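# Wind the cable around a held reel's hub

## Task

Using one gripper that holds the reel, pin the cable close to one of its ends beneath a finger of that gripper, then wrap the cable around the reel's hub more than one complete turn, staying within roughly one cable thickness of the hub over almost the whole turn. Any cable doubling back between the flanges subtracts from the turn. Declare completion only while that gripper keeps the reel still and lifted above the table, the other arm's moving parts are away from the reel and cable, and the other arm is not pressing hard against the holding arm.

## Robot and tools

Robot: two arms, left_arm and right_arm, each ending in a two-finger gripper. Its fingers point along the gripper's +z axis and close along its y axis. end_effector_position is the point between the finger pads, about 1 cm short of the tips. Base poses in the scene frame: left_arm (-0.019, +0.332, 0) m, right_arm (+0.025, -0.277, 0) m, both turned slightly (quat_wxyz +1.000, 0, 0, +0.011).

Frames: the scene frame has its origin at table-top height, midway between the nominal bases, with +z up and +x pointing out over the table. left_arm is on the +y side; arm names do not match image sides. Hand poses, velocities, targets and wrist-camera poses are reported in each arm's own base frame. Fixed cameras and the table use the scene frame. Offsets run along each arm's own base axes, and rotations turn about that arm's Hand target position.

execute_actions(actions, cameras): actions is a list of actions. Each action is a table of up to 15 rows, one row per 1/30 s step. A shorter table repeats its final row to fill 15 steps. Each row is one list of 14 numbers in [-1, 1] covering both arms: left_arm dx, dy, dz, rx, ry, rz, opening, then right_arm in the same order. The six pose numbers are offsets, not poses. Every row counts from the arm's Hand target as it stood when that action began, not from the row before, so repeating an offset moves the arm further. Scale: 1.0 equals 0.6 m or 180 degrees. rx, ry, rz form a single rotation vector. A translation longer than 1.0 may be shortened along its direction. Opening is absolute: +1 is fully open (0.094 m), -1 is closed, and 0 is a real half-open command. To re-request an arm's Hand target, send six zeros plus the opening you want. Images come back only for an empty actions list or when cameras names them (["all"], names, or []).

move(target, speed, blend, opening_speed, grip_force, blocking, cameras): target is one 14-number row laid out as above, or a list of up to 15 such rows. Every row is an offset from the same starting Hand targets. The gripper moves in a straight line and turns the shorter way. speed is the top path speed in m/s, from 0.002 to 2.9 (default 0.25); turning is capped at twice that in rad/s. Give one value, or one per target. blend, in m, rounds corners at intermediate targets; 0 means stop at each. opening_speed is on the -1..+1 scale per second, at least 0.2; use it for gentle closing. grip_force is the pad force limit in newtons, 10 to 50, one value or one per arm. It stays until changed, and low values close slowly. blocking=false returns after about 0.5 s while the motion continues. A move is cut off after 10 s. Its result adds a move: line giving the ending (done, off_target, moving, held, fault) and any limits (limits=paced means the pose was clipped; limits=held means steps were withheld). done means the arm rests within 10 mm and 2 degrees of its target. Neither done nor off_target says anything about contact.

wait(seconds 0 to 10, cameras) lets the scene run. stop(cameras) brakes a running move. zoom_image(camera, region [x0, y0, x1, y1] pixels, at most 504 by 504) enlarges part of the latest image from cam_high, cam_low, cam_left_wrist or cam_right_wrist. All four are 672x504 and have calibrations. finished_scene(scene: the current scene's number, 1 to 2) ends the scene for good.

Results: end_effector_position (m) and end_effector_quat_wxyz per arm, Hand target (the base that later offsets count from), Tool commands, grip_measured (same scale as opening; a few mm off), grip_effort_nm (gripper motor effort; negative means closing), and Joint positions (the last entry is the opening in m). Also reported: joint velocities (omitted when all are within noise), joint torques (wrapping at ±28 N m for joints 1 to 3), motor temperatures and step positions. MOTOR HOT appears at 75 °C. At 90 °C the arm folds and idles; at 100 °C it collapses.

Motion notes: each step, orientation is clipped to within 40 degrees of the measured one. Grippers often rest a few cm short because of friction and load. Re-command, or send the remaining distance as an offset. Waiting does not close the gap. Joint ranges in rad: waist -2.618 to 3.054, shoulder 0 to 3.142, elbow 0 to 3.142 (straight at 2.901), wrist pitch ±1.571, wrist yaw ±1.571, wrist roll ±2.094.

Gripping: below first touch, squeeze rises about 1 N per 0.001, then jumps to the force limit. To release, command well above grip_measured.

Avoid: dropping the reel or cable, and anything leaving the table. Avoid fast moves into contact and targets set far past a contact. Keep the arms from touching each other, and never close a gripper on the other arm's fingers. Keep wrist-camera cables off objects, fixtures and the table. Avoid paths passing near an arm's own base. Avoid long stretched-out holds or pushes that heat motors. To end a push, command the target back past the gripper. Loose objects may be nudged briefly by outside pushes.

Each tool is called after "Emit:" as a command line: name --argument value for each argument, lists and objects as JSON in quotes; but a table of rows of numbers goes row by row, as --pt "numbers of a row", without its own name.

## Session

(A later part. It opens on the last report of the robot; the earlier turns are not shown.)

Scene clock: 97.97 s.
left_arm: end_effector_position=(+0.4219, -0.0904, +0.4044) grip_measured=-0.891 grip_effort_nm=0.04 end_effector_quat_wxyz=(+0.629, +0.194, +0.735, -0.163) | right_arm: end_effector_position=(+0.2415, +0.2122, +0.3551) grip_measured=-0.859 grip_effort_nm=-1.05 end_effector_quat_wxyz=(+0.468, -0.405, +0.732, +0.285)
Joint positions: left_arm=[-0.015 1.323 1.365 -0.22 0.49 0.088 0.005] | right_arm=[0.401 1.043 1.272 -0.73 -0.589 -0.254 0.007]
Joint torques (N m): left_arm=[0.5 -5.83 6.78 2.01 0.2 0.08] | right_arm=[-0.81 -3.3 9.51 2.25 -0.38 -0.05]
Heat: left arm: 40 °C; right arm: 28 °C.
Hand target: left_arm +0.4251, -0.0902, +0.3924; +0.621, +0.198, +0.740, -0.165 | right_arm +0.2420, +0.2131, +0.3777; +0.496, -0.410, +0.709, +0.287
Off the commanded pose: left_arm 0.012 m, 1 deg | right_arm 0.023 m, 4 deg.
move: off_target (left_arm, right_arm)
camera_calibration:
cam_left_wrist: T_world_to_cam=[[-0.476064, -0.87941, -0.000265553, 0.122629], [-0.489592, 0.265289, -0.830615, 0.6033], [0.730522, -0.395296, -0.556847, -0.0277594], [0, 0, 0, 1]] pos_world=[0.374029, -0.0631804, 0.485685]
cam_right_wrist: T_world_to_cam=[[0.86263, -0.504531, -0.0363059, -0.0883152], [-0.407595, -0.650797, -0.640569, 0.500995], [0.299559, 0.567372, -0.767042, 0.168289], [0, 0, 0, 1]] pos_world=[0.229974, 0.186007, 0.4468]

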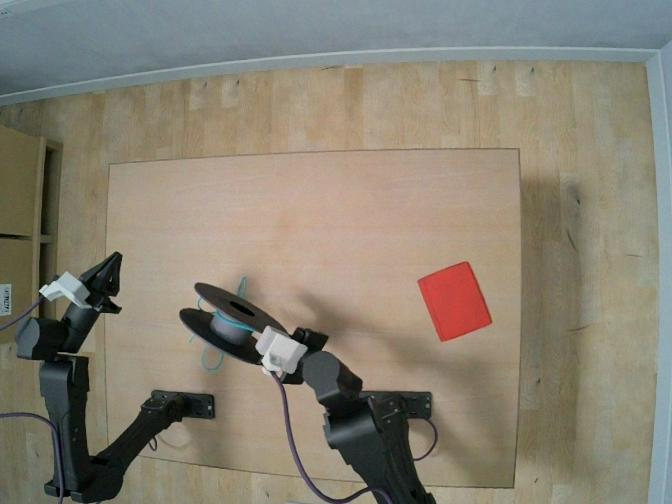

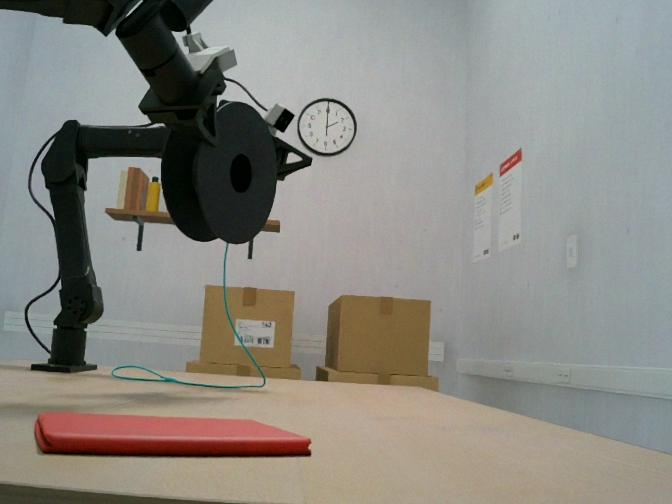

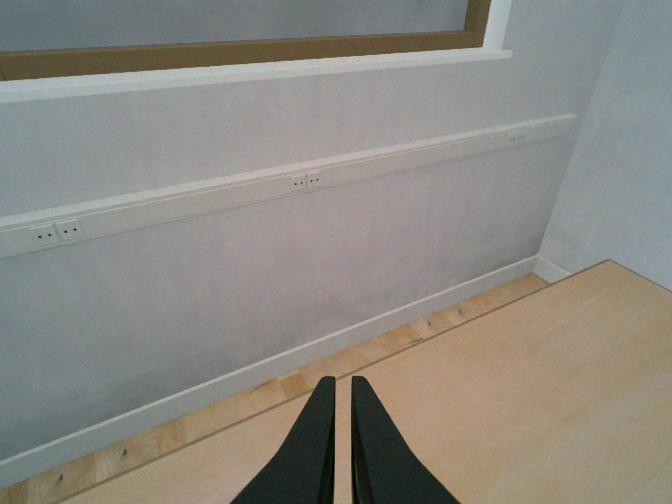

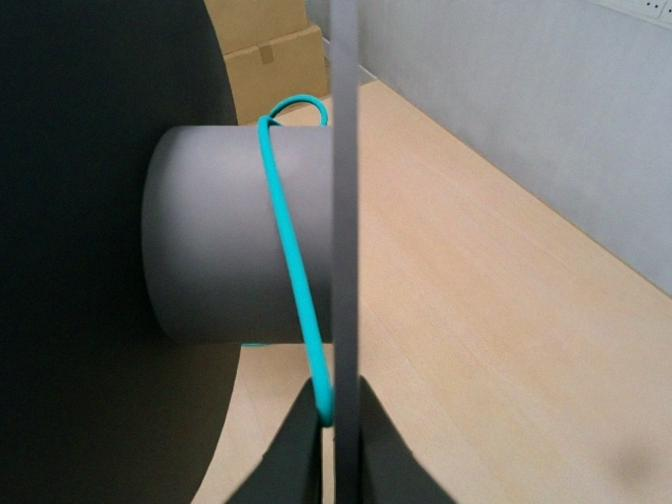

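Emit:
move --pt "-0.1 0.0 -0.25 0 0 0 -0.3 0 0 0 0 0 0 -1" --pt "-0.263 -0.208 -0.45 0 0 0 -0.3 0 0 0 0 0 0 -1" --speed 0.2 --blend 0.05 --cameras '["cam_left_wrist","cam_low"]'

Scene clock: 102.80 s.
left_arm: end_effector_position=(+0.2706, -0.2195, +0.1319) grip_measured=-0.302 grip_effort_nm=0.10 end_effector_quat_wxyz=(+0.627, +0.200, +0.733, -0.173) | right_arm: end_effector_position=(+0.2415, +0.2122, +0.3551) grip_measured=-0.859 grip_effort_nm=-1.05 end_effector_quat_wxyz=(+0.468, -0.405, +0.732, +0.285)
Joint positions: left_arm=[-0.837 1.324 0.146 1.016 -0.298 -0.051 0.033] | right_arm=[0.401 1.043 1.272 -0.73 -0.589 -0.254 0.007]
Joint torques (N m): left_arm=[-0.8 -3.63 4.63 2.09 -0.25 -0.1] | right_arm=[-0.8 -3.26 9.51 2.24 -0.39 -0.05]
Heat: left arm: 40 °C; right arm: 28 °C.
Hand target: left_arm +0.2672, -0.2151, +0.1224; +0.621, +0.198, +0.740, -0.165 | right_arm +0.2420, +0.2131, +0.3777; +0.496, -0.410, +0.709, +0.287
Off the commanded pose: left_arm 0.011 m, 1 deg | right_arm 0.023 m, 4 deg.
move: off_target (left_arm, right_arm)
camera_calibration:
cam_left_wrist: T_world_to_cam=[[-0.495258, -0.868728, 0.00562858, -0.0563307], [-0.485406, 0.271343, -0.831116, 0.337425], [0.720487, -0.414349, -0.55607, -0.121516], [0, 0, 0, 1]] pos_world=[0.22344, -0.190844, 0.213185]
Images, in order (width x height): cam_low 672x504, cam_left_wrist 672x504.

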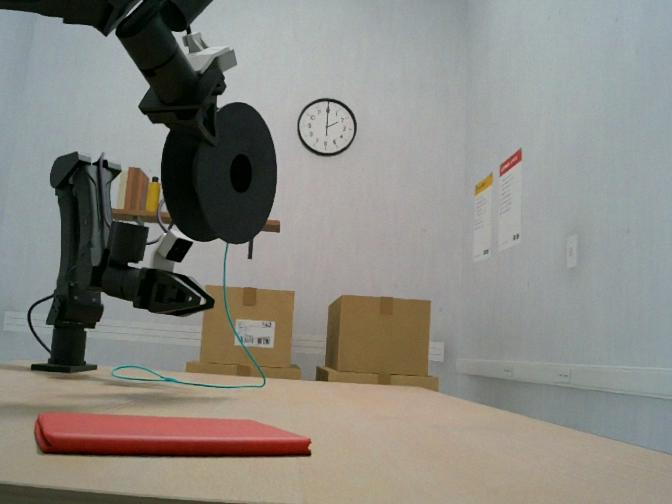

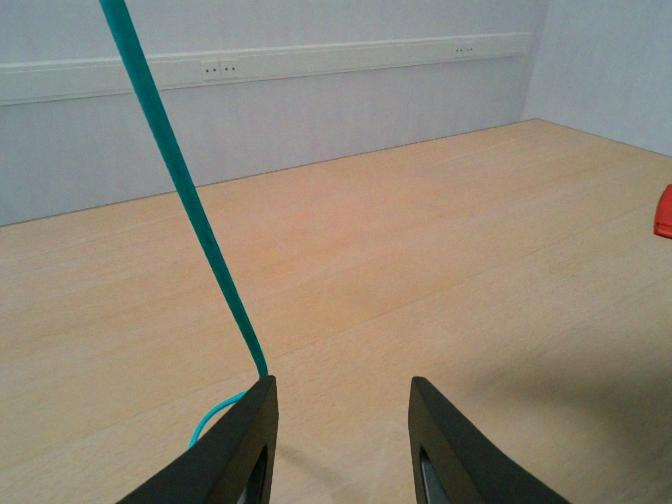

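Emit:
move --pt "0 0 0 0 0 0 -0.3 0 0 0.13 0 0 0 -1" --speed 0.1 --cameras '["cam_left_wrist","cam_low"]'

Scene clock: 105.17 s.
left_arm: end_effector_position=(+0.2707, -0.2194, +0.1321) grip_measured=-0.302 grip_effort_nm=0.10 end_effector_quat_wxyz=(+0.627, +0.200, +0.733, -0.173) | right_arm: end_effector_position=(+0.2428, +0.2126, +0.4359) grip_measured=-0.859 grip_effort_nm=-1.05 end_effector_quat_wxyz=(+0.471, -0.405, +0.730, +0.284)
Joint positions: left_arm=[-0.837 1.324 0.146 1.017 -0.299 -0.051 0.033] | right_arm=[0.401 1.222 1.742 -1.015 -0.588 -0.255 0.007]
Joint torques (N m): left_arm=[-0.79 -3.56 4.57 2.08 -0.24 -0.09] | right_arm=[-0.79 -3.56 8.57 2.24 -0.39 -0.02]
Motor temperatures (°C): left_arm=[20 23 38 41 22 21 27] | right_arm=[22 21 28 28 22 23 22]
Heat: left arm: 41 °C; right arm: 28 °C.
Hand target: left_arm +0.2673, -0.2151, +0.1224; +0.621, +0.198, +0.740, -0.165 | right_arm +0.2419, +0.2130, +0.4558; +0.496, -0.410, +0.709, +0.287
Off the commanded pose: left_arm 0.011 m, 1 deg | right_arm 0.020 m, 4 deg.
move: off_target (left_arm, right_arm)
camera_calibration:
cam_left_wrist: T_world_to_cam=[[-0.494862, -0.868952, 0.00587756, -0.0564291], [-0.485099, 0.270636, -0.831526, 0.337364], [0.720965, -0.414342, -0.555455, -0.121655], [0, 0, 0, 1]] pos_world=[0.22344, -0.190744, 0.213284]
Images, in order (width x height): cam_low 672x504, cam_left_wrist 672x504.

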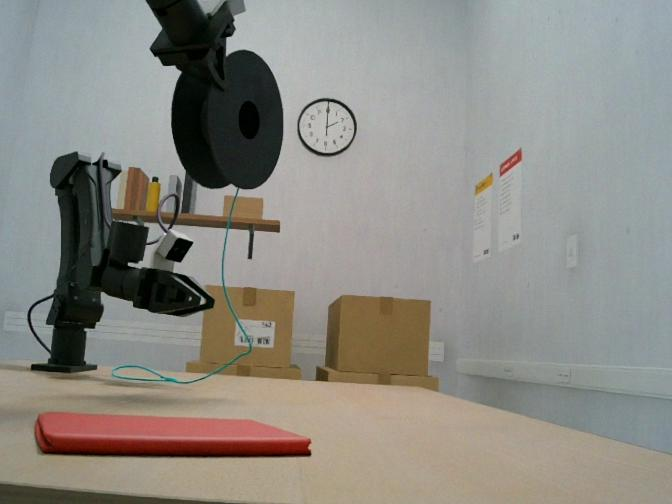

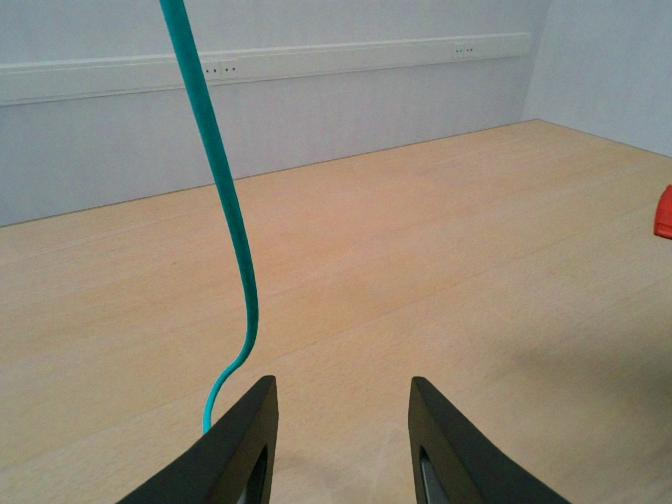

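Emit:
move --pt "0.012 0.045 -0.02 0 0 0 -0.3 0 0 0 0 0 0 -1" --pt "0.075 0.014 -0.02 0 0 0 -0.3 0 0 0 0 0 0 -1" --speed 0.1 --cameras '["cam_left_wrist"]'

Scene clock: 107.60 s.
left_arm: end_effector_position=(+0.3064, -0.2049, +0.1069) grip_measured=-0.302 grip_effort_nm=0.10 end_effector_quat_wxyz=(+0.616, +0.198, +0.744, -0.167) | right_arm: end_effector_position=(+0.2428, +0.2126, +0.4359) grip_measured=-0.859 grip_effort_nm=-1.05 end_effector_quat_wxyz=(+0.471, -0.405, +0.730, +0.284)
Joint positions: left_arm=[-0.654 1.559 0.182 1.187 -0.127 -0.028 0.033] | right_arm=[0.401 1.222 1.742 -1.015 -0.588 -0.255 0.007]
Joint torques (N m): left_arm=[0.7 -4.86 7.39 2.08 0.06 0.06] | right_arm=[-0.81 -3.63 8.59 2.22 -0.4 -0.03]
Heat: left arm: 41 °C; right arm: 28 °C.
Hand target: left_arm +0.3123, -0.2067, +0.1103; +0.621, +0.198, +0.740, -0.165 | right_arm +0.2420, +0.2130, +0.4558; +0.497, -0.410, +0.709, +0.287
Off the commanded pose: left_arm 0.007 m, 1 deg | right_arm 0.020 m, 4 deg.
move: off_target (right_arm)
camera_calibration:
cam_left_wrist: T_world_to_cam=[[-0.486115, -0.87387, 0.00652485, -0.029761], [-0.511863, 0.278671, -0.812612, 0.337667], [0.7083, -0.398363, -0.582768, -0.145259], [0, 0, 0, 1]] pos_world=[0.261259, -0.177971, 0.189934]
Images, in order (width x height): cam_left_wrist 672x504.

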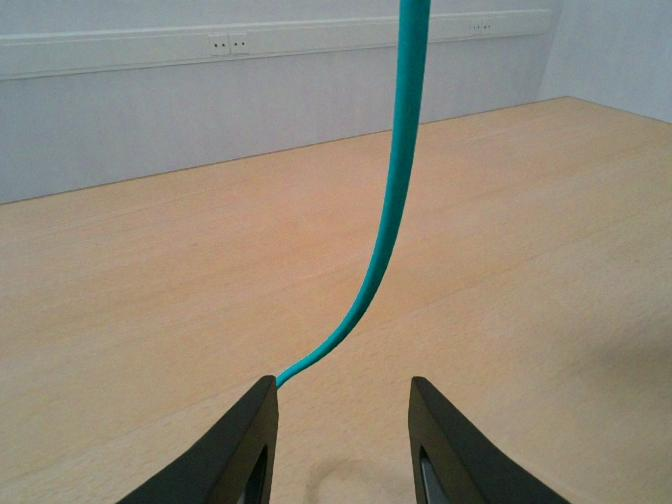

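Emit:
move --pt "0.008 0.022 -0.006 0 0 0 -0.3 0 0 0 0 0 0 -1" --pt "0.04 0.002 -0.012 0 0 0 -0.3 0 0 0 0 0 0 -1" --speed 0.08 --cameras '["cam_left_wrist"]'

Scene clock: 111.00 s.
left_arm: end_effector_position=(+0.3301, -0.2040, +0.1011) grip_measured=-0.302 grip_effort_nm=0.09 end_effector_quat_wxyz=(+0.616, +0.197, +0.744, -0.167) | right_arm: end_effector_position=(+0.2428, +0.2126, +0.4359) grip_measured=-0.859 grip_effort_nm=-1.05 end_effector_quat_wxyz=(+0.471, -0.405, +0.730, +0.284)
Joint positions: left_arm=[-0.583 1.674 0.247 1.241 -0.057 -0.016 0.033] | right_arm=[0.401 1.222 1.742 -1.015 -0.588 -0.255 0.007]
Joint torques (N m): left_arm=[0.72 -5.6 7.15 2.06 0.04 0.05] | right_arm=[-0.77 -3.6 8.59 2.23 -0.4 -0.03]
Heat: left arm: 41 °C; right arm: 28 °C.
Hand target: left_arm +0.3362, -0.2055, +0.1031; +0.621, +0.198, +0.740, -0.165 | right_arm +0.2420, +0.2130, +0.4558; +0.497, -0.410, +0.709, +0.287
Off the commanded pose: left_arm 0.007 m, 1 deg | right_arm 0.020 m, 4 deg.
move: off_target (right_arm)
camera_calibration:
cam_left_wrist: T_world_to_cam=[[-0.485633, -0.874123, 0.00831102, -0.0177991], [-0.510913, 0.276106, -0.814084, 0.344189], [0.709315, -0.399592, -0.580687, -0.165865], [0, 0, 0, 1]] pos_world=[0.284858, -0.176869, 0.184031]
Images, in order (width x height): cam_left_wrist 672x504.

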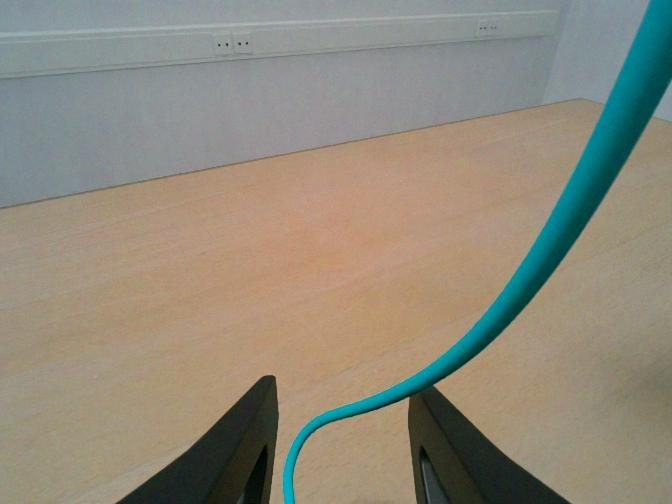

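Emit:
move --pt "-0.005 0.03 -0.055 0 0 0 -0.3 0 0 0 0 0 0 -1" --pt "0.026 0.014 -0.06 0 0 0 -0.3 0 0 0 0 0 0 -1" --speed 0.08 --cameras '["cam_left_wrist"]'

Scene clock: 113.23 s.
left_arm: end_effector_position=(+0.3473, -0.1971, +0.0678) grip_measured=-0.302 grip_effort_nm=0.09 end_effector_quat_wxyz=(+0.616, +0.196, +0.744, -0.168) | right_arm: end_effector_position=(+0.2428, +0.2126, +0.4359) grip_measured=-0.859 grip_effort_nm=-1.05 end_effector_quat_wxyz=(+0.471, -0.405, +0.730, +0.284)
Joint positions: left_arm=[-0.514 1.953 0.279 1.489 0.01 -0.006 0.033] | right_arm=[0.401 1.222 1.742 -1.015 -0.588 -0.255 0.007]
Joint torques (N m): left_arm=[0.73 -6.79 4.96 2.18 0.08 0.06] | right_arm=[-0.79 -3.6 8.58 2.24 -0.39 -0.03]
Heat: left arm: 42 °C; right arm: 28 °C.
Hand target: left_arm +0.3519, -0.1971, +0.0672; +0.621, +0.198, +0.740, -0.165 | right_arm +0.2420, +0.2130, +0.4558; +0.497, -0.410, +0.709, +0.287
Off the commanded pose: left_arm 0.005 m, 1 deg | right_arm 0.020 m, 4 deg.
move: off_target (right_arm)
camera_calibration:
cam_left_wrist: T_world_to_cam=[[-0.484929, -0.874486, 0.0108325, -0.00356698], [-0.511552, 0.273581, -0.814535, 0.323709], [0.709336, -0.400533, -0.580013, -0.194962], [0, 0, 0, 1]] pos_world=[0.302158, -0.169768, 0.15063]
Images, in order (width x height): cam_left_wrist 672x504.

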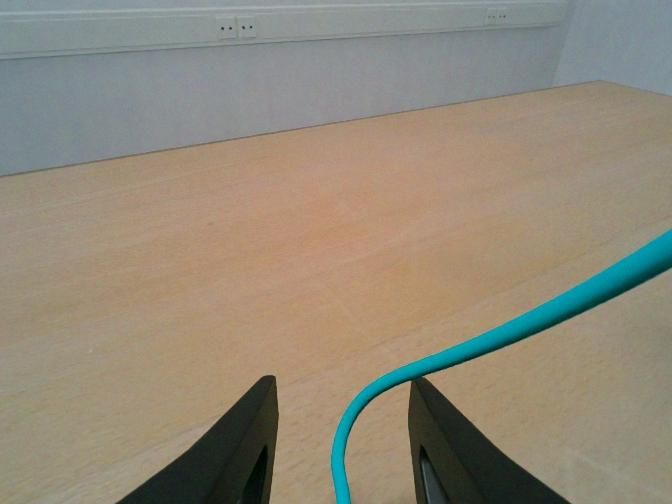

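Emit:
move --pt "0.02 -0.011 -0.01 0 0 0 -0.3 0 0 0 0 0 0 -1" --pt "0.02 -0.011 -0.01 0 0 0 -1 0 0 0 0 0 0 -1" --speed 0.08 --cameras '["cam_left_wrist","cam_low","cam_high"]'

Scene clock: 115.13 s.
left_arm: end_effector_position=(+0.3587, -0.2037, +0.0618) grip_measured=-0.946 grip_effort_nm=-1.05 end_effector_quat_wxyz=(+0.616, +0.197, +0.744, -0.168) | right_arm: end_effector_position=(+0.2428, +0.2126, +0.4359) grip_measured=-0.859 grip_effort_nm=-1.04 end_effector_quat_wxyz=(+0.471, -0.405, +0.730, +0.284)
Joint positions: left_arm=[-0.514 2.008 0.333 1.489 0.011 -0.006 0.003] | right_arm=[0.401 1.222 1.742 -1.015 -0.588 -0.255 0.007]
Joint torques (N m): left_arm=[0.75 -7.35 5.19 2.17 0.05 0.07] | right_arm=[-0.76 -3.56 8.55 2.23 -0.39 -0.04]
Heat: left arm: 42 °C; right arm: 28 °C.
Hand target: left_arm +0.3639, -0.2037, +0.0611; +0.621, +0.198, +0.740, -0.165 | right_arm +0.2420, +0.2130, +0.4558; +0.497, -0.410, +0.709, +0.287
Off the commanded pose: left_arm 0.005 m, 1 deg | right_arm 0.020 m, 4 deg.
move: off_target (right_arm)
camera_calibration:
cam_left_wrist: T_world_to_cam=[[-0.485621, -0.874105, 0.0106555, -0.00343444], [-0.511766, 0.274394, -0.814127, 0.326611], [0.708709, -0.40081, -0.580589, -0.20894], [0, 0, 0, 1]] pos_world=[0.313558, -0.176368, 0.144631]
Images, in order (width x height): cam_high 672x504, cam_low 672x504, cam_left_wrist 672x504.

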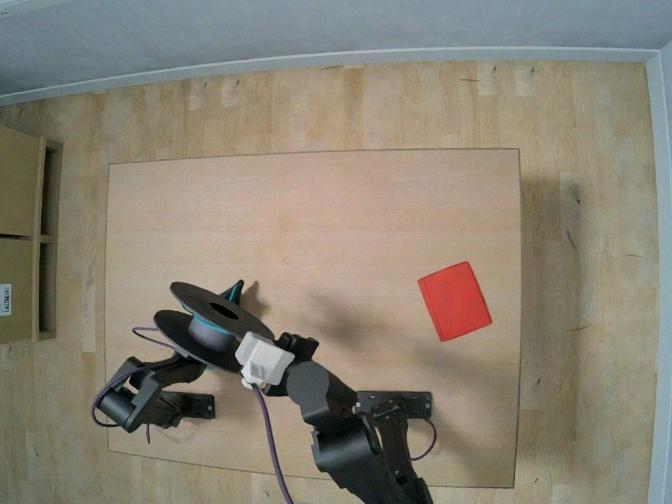

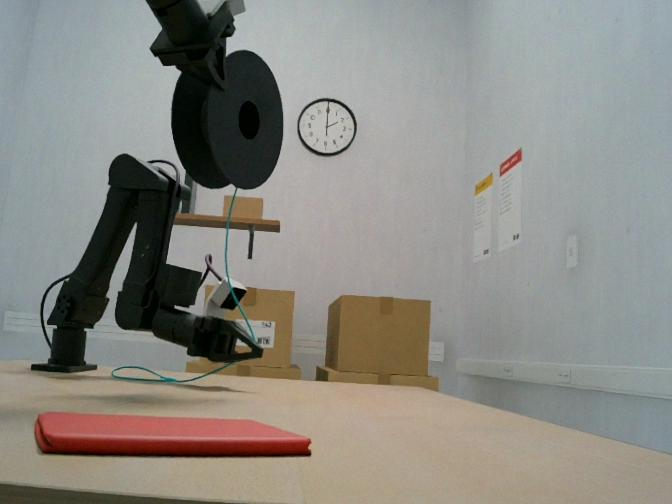

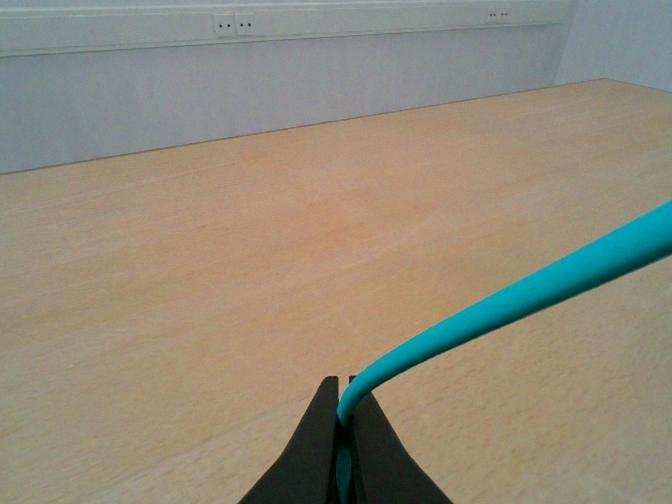

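Emit:
move --target '[-0.14,-0.25,0.15,0,0,0,-1,0.092,0.108,-0.133,0,0,0,-1]' --speed 0.1 --cameras '["all"]'

Scene clock: 121.00 s.
left_arm: end_effector_position=(+0.2769, -0.3505, +0.1298) grip_measured=-0.946 grip_effort_nm=-1.06 end_effector_quat_wxyz=(+0.607, +0.220, +0.748, -0.153) | right_arm: end_effector_position=(+0.2954, +0.2706, +0.3627) grip_measured=-0.859 grip_effort_nm=-1.05 end_effector_quat_wxyz=(+0.474, -0.409, +0.729, +0.277)
Joint positions: left_arm=[-1.127 1.718 0.609 0.847 -0.577 -0.106 0.003] | right_arm=[0.539 1.301 1.438 -0.596 -0.456 -0.197 0.007]
Joint torques (N m): left_arm=[-0.32 -12.38 9.32 1.86 -0.32 -0.16] | right_arm=[0.66 -5.85 6.53 2.76 -0.26 0.14]
Heat: left arm: 43 °C; right arm: 29 °C.
Hand target: left_arm +0.2799, -0.3537, +0.1512; +0.621, +0.198, +0.740, -0.165 | right_arm +0.2971, +0.2779, +0.3759; +0.496, -0.410, +0.709, +0.287
Off the commanded pose: left_arm 0.022 m, 3 deg | right_arm 0.015 m, 4 deg.
move: off_target (left_arm, right_arm)
camera_calibration:
cam_left_wrist: T_world_to_cam=[[-0.501371, -0.864486, -0.035924, -0.158496], [-0.511114, 0.329418, -0.79388, 0.396883], [0.698133, -0.379667, -0.607012, -0.156537], [0, 0, 0, 1]] pos_world=[0.232671, -0.32719, 0.214364]
cam_right_wrist: T_world_to_cam=[[0.862023, -0.506645, -0.0150454, -0.11199], [-0.396978, -0.656382, -0.641538, 0.56464], [0.315157, 0.558994, -0.766943, 0.122502], [0, 0, 0, 1]] pos_world=[0.28208, 0.245403, 0.454506]

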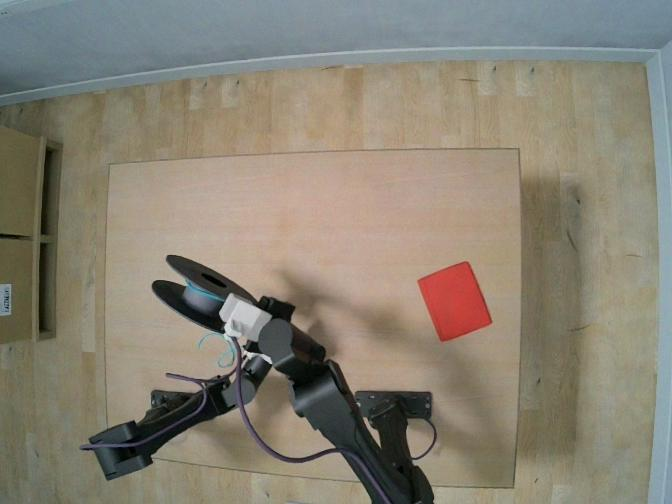

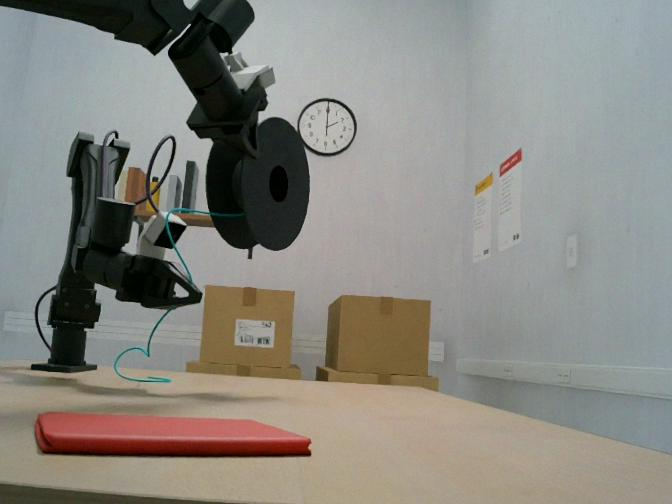

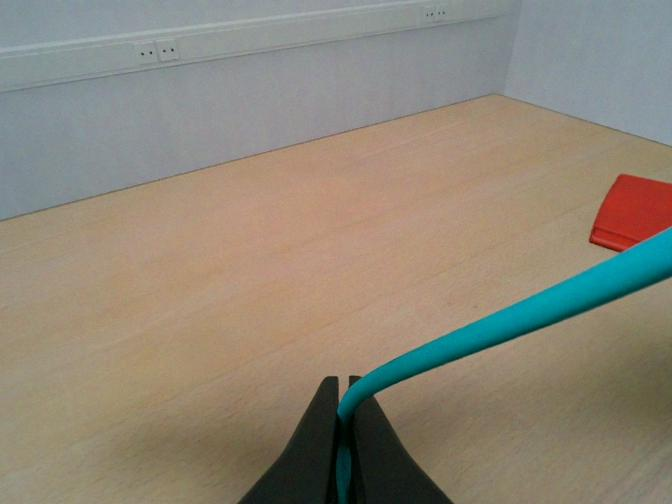

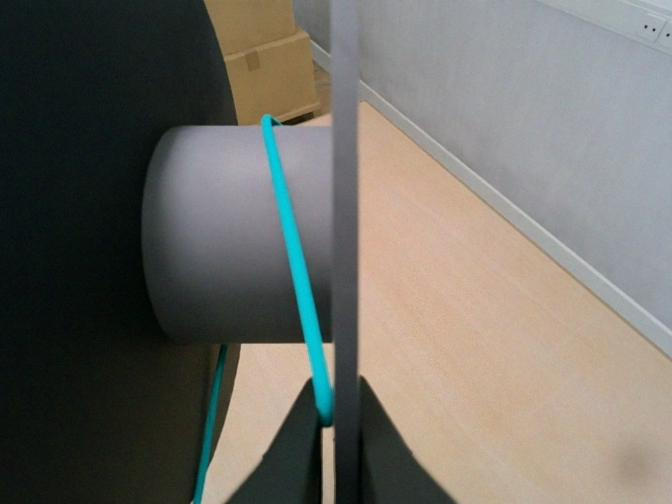

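Emit:
move --pt "-0.09 0.02 0.08 0 0 0 -1 0 0 0 0 0 0 -1" --pt "-0.128 -0.0275 0.24 0 0 0 -1 0 0 0 0 0 0 -1" --speed 0.1 --blend 0.02 --cameras '["all"]'

Scene clock: 124.43 s.
left_arm: end_effector_position=(+0.2037, -0.3720, +0.2753) grip_measured=-0.946 grip_effort_nm=-1.05 end_effector_quat_wxyz=(+0.612, +0.219, +0.745, -0.152) | right_arm: end_effector_position=(+0.2955, +0.2706, +0.3631) grip_measured=-0.859 grip_effort_nm=-1.05 end_effector_quat_wxyz=(+0.474, -0.409, +0.729, +0.277)
Joint positions: left_arm=[-1.395 1.389 0.972 0.104 -0.841 -0.194 0.003] | right_arm=[0.539 1.301 1.438 -0.595 -0.456 -0.197 0.007]
Joint torques (N m): left_arm=[-0.58 -9.52 11.75 1.71 -0.37 -0.16] | right_arm=[0.68 -5.82 6.54 2.74 -0.27 0.15]
Heat: left arm: 42 °C; right arm: 29 °C.
Hand target: left_arm +0.2031, -0.3701, +0.2953; +0.621, +0.198, +0.740, -0.165 | right_arm +0.2971, +0.2779, +0.3760; +0.496, -0.410, +0.709, +0.287
Off the commanded pose: left_arm 0.020 m, 3 deg | right_arm 0.015 m, 4 deg.
move: off_target (left_arm, right_arm)
camera_calibration:
cam_left_wrist: T_world_to_cam=[[-0.497386, -0.866642, -0.039215, -0.209116], [-0.502597, 0.324707, -0.801225, 0.480635], [0.707109, -0.378809, -0.597077, -0.0295632], [0, 0, 0, 1]] pos_world=[0.158459, -0.348493, 0.359245]
cam_right_wrist: T_world_to_cam=[[0.862058, -0.506608, -0.0142806, -0.112352], [-0.396092, -0.655887, -0.642592, 0.564942], [0.316175, 0.559608, -0.766076, 0.121901], [0, 0, 0, 1]] pos_world=[0.282081, 0.245403, 0.454808]

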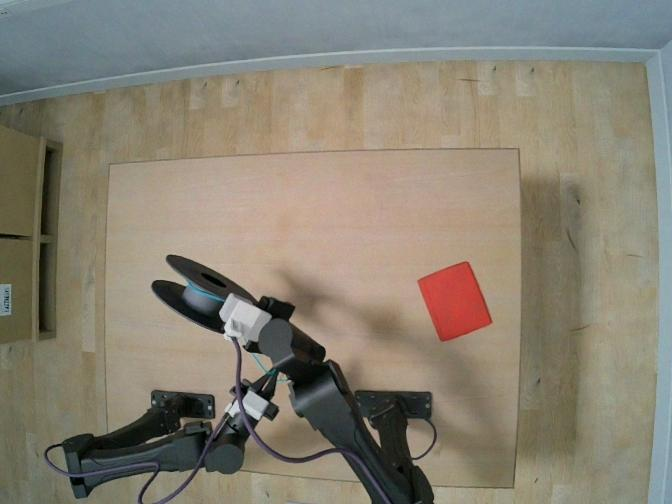

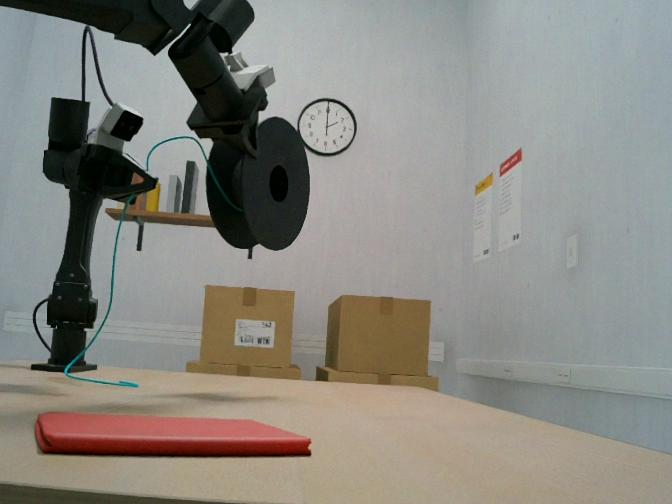

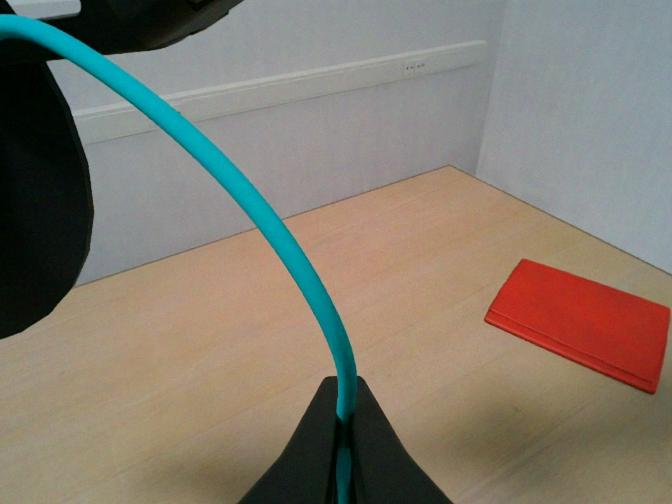

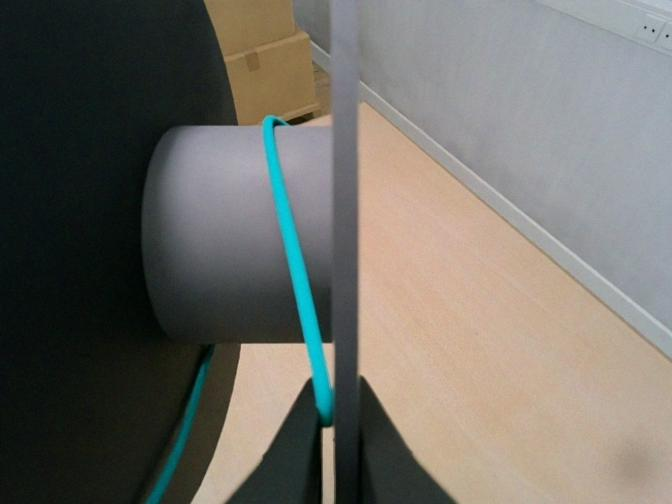

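Emit:
move --pt "-0.03 0.02 0.1 0 0 0 -1 0 0 0 0 0 0 -1" --pt "-0.02 0.03 0.29 0 0 0 -1 0 0 0 0 0 0 -1" --speed 0.1 --blend 0.02 --cameras '["all"]'

Scene clock: 127.50 s.
left_arm: end_effector_position=(+0.1879, -0.3532, +0.4632) grip_measured=-0.946 grip_effort_nm=-1.05 end_effector_quat_wxyz=(+0.619, +0.208, +0.739, -0.164) | right_arm: end_effector_position=(+0.2958, +0.2708, +0.3636) grip_measured=-0.859 grip_effort_nm=-1.04 end_effector_quat_wxyz=(+0.475, -0.409, +0.728, +0.277)
Joint positions: left_arm=[-1.442 1.438 1.763 -0.613 -0.889 -0.21 0.003] | right_arm=[0.539 1.301 1.438 -0.592 -0.456 -0.196 0.007]
Joint torques (N m): left_arm=[0.66 -5.85 10.65 1.62 -0.19 -0.11] | right_arm=[0.65 -5.78 6.5 2.71 -0.25 0.13]
Heat: left arm: 42 °C; right arm: 30 °C.
Hand target: left_arm +0.1911, -0.3522, +0.4692; +0.621, +0.198, +0.740, -0.165 | right_arm +0.2971, +0.2779, +0.3759; +0.496, -0.410, +0.709, +0.287
Off the commanded pose: left_arm 0.007 m, 1 deg | right_arm 0.014 m, 3 deg.
move: off_target (right_arm)
camera_calibration:
cam_left_wrist: T_world_to_cam=[[-0.496047, -0.868198, -0.0130286, -0.206271], [-0.494891, 0.295023, -0.81734, 0.61267], [0.713456, -0.398991, -0.576009, 0.0828856], [0, 0, 0, 1]] pos_world=[0.14175, -0.326765, 0.545815]
cam_right_wrist: T_world_to_cam=[[0.861946, -0.506814, -0.0137192, -0.112605], [-0.395205, -0.654688, -0.644358, 0.565565], [0.317588, 0.560823, -0.764601, 0.120886], [0, 0, 0, 1]] pos_world=[0.282181, 0.245403, 0.455311]

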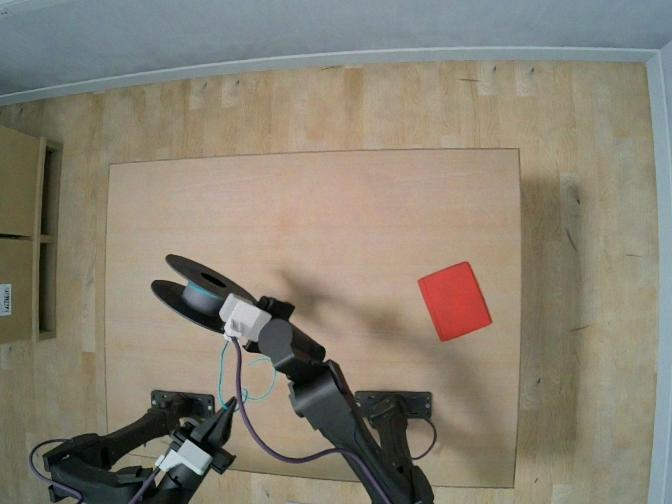

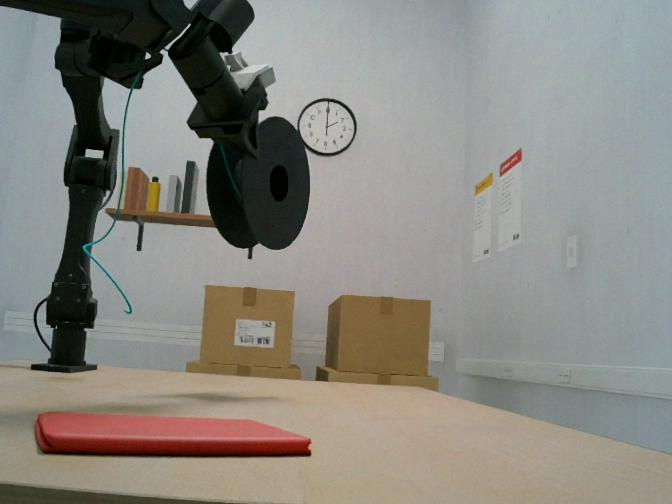

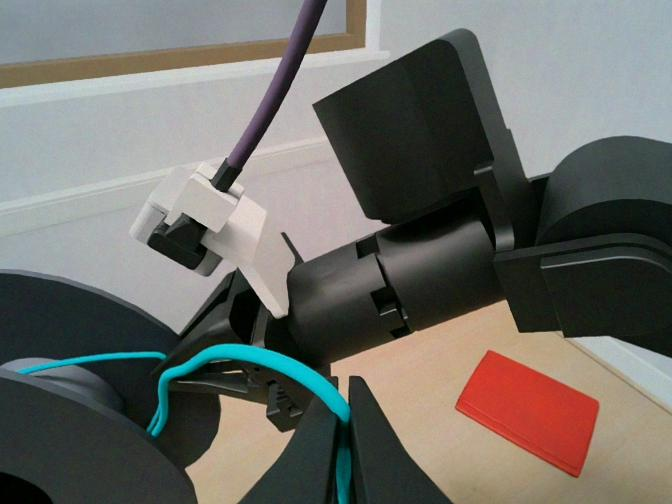

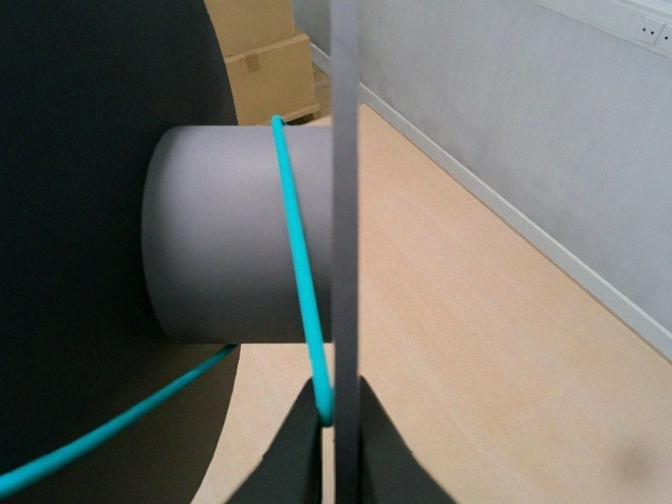

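Emit:
move --pt "0.03 0.02 0.08 0 0 0 -1 0 0 0 0 0 0 -1" --pt "0.2 0.128 0.08 0 0 0 -1 0 0 0 0 0 0 -1" --speed 0.1 --blend 0.02 --cameras '["all"]'

Scene clock: 130.53 s.
left_arm: end_effector_position=(+0.3152, -0.2821, +0.5118) grip_measured=-0.946 grip_effort_nm=-1.05 end_effector_quat_wxyz=(+0.615, +0.198, +0.746, -0.162) | right_arm: end_effector_position=(+0.2965, +0.2712, +0.3654) grip_measured=-0.859 grip_effort_nm=-1.04 end_effector_quat_wxyz=(+0.479, -0.408, +0.726, +0.277)
Joint positions: left_arm=[-0.882 1.515 2.06 -0.75 -0.357 -0.071 0.003] | right_arm=[0.539 1.301 1.438 -0.583 -0.456 -0.195 0.007]
Joint torques (N m): left_arm=[0.5 -9.65 5.41 2.05 0.05 0.04] | right_arm=[0.65 -5.75 6.54 2.63 -0.25 0.12]
Heat: left arm: 42 °C; right arm: 30 °C.
Hand target: left_arm +0.3111, -0.2755, +0.5171; +0.621, +0.198, +0.740, -0.165 | right_arm +0.2971, +0.2779, +0.3759; +0.496, -0.410, +0.709, +0.287
Off the commanded pose: left_arm 0.010 m, 1 deg | right_arm 0.013 m, 3 deg.
move: off_target (right_arm)
camera_calibration:
cam_left_wrist: T_world_to_cam=[[-0.480926, -0.876761, 0.00103037, -0.0951735], [-0.514144, 0.281069, -0.810343, 0.692983], [0.710188, -0.390245, -0.585954, 0.0569769], [0, 0, 0, 1]] pos_world=[0.270057, -0.255985, 0.595038]
cam_right_wrist: T_world_to_cam=[[0.861576, -0.507519, -0.0105748, -0.113968], [-0.391645, -0.651323, -0.649917, 0.567262], [0.322958, 0.564094, -0.759932, 0.117581], [0, 0, 0, 1]] pos_world=[0.282383, 0.245303, 0.456822]

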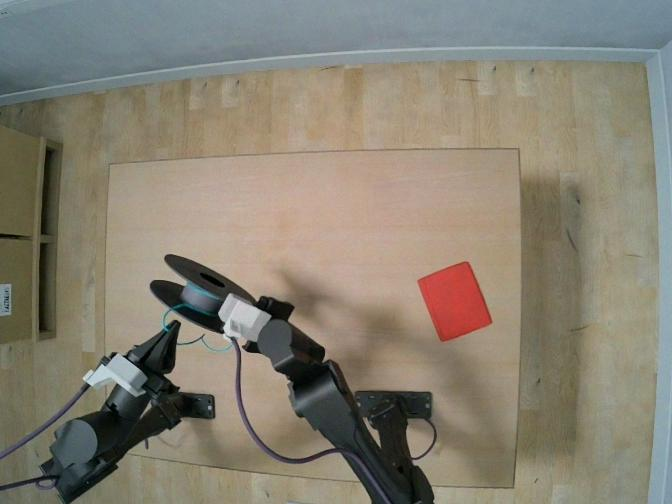

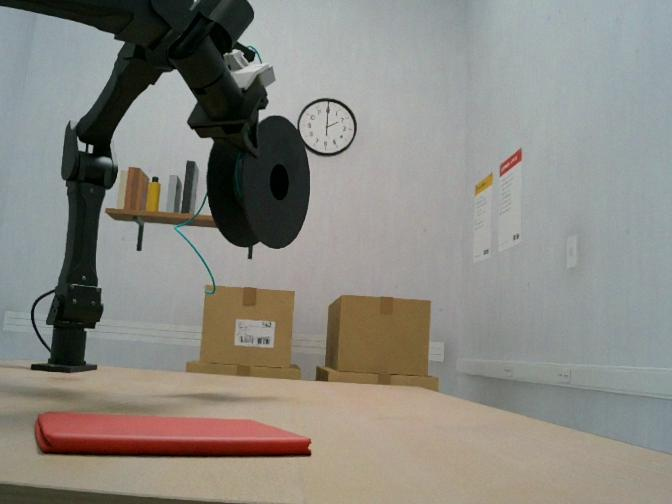

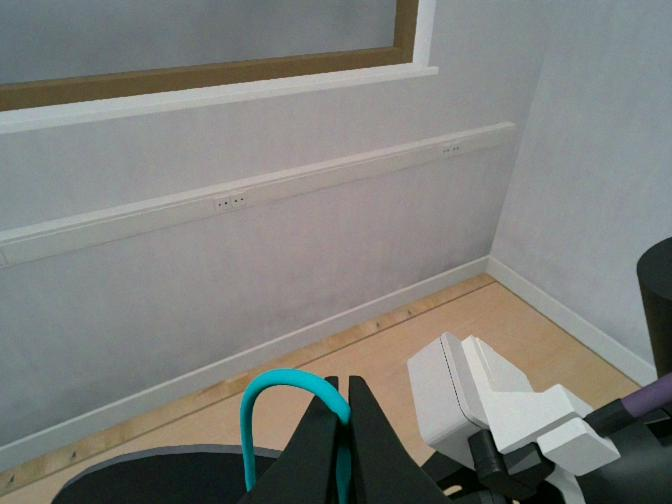

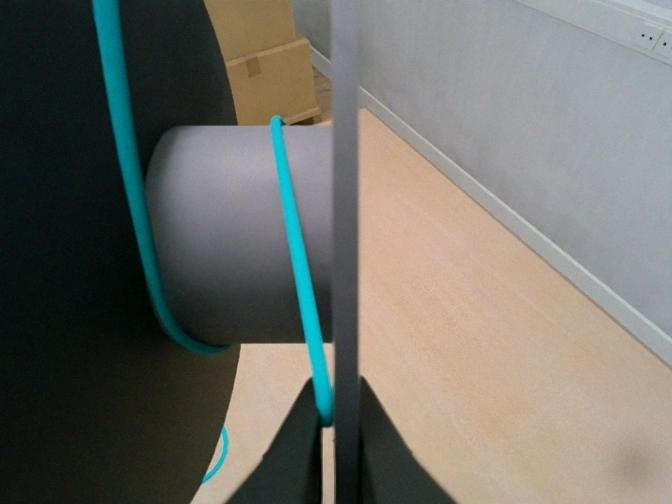

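Emit:
move --pt "0.09 0.12 -0.03 0 0 0 -1 0 0 0 0 0 0 -1" --pt "0.165 0.2 -0.17 0 0 0 -1 0 0 0 0 0 0 -1" --pt "0.175 0.215 -0.3 0 0 0 -1 0 0 0 0 0 0 -1" --speed 0.1 --blend 0.02 --cameras '["all"]'

Scene clock: 134.50 s.
left_arm: end_effector_position=(+0.4228, -0.1451, +0.3340) grip_measured=-0.946 grip_effort_nm=-1.05 end_effector_quat_wxyz=(+0.615, +0.189, +0.749, -0.160) | right_arm: end_effector_position=(+0.2982, +0.2688, +0.3625) grip_measured=-0.859 grip_effort_nm=-1.04 end_effector_quat_wxyz=(+0.476, -0.405, +0.732, +0.270)
Joint positions: left_arm=[-0.224 1.316 1.111 0.002 0.272 0.048 0.003] | right_arm=[0.539 1.301 1.438 -0.594 -0.438 -0.195 0.007]
Joint torques (N m): left_arm=[0.29 -9.51 7.06 2.15 0.31 0.05] | right_arm=[0.69 -5.86 6.57 2.72 -0.44 0.11]
Heat: left arm: 42 °C; right arm: 31 °C.
Hand target: left_arm +0.4160, -0.1464, +0.3373; +0.621, +0.198, +0.740, -0.165 | right_arm +0.2971, +0.2779, +0.3759; +0.496, -0.410, +0.709, +0.287
Off the commanded pose: left_arm 0.008 m, 2 deg | right_arm 0.016 m, 4 deg.
move: off_target (right_arm)
camera_calibration:
cam_left_wrist: T_world_to_cam=[[-0.464799, -0.885368, 0.00922036, 0.0661017], [-0.524521, 0.266943, -0.808467, 0.567399], [0.71333, -0.380611, -0.588469, -0.0692788], [0, 0, 0, 1]] pos_world=[0.377755, -0.119307, 0.417345]
cam_right_wrist: T_world_to_cam=[[0.853253, -0.521424, -0.00873556, -0.111064], [-0.405447, -0.652747, -0.639949, 0.565376], [0.327983, 0.54958, -0.768368, 0.121637], [0, 0, 0, 1]] pos_world=[0.2841, 0.244286, 0.454304]

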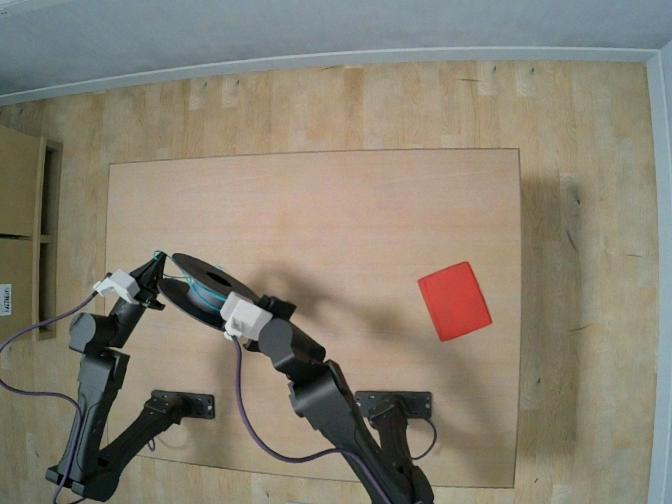

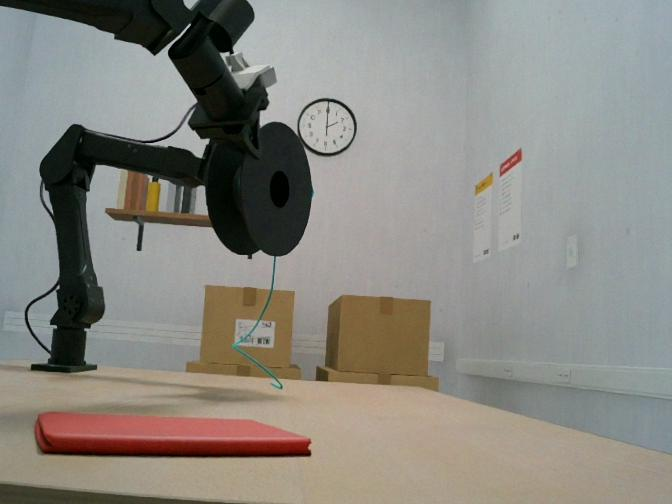

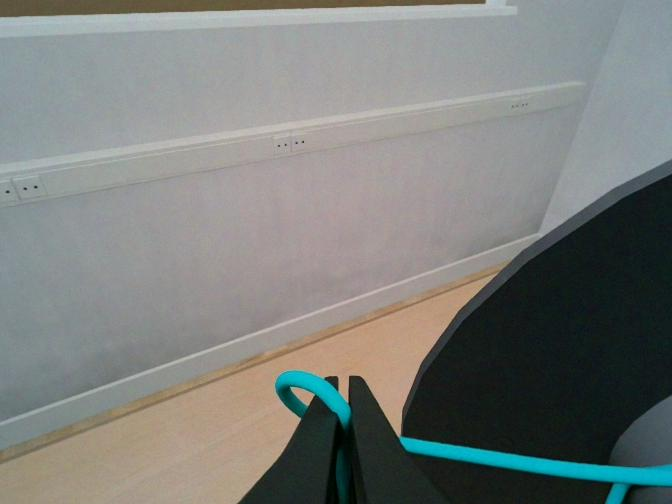

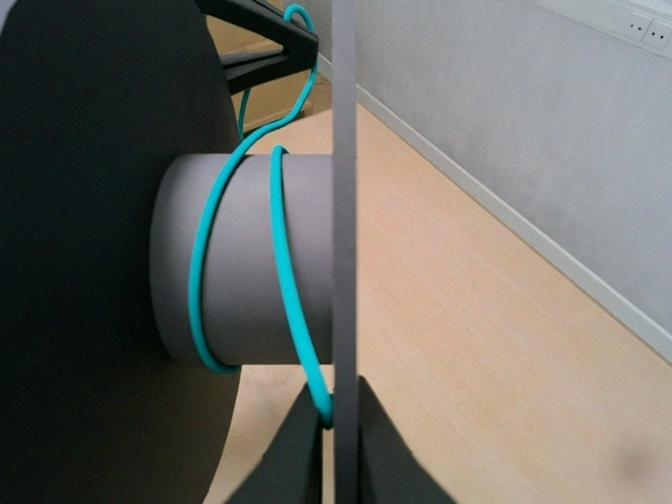

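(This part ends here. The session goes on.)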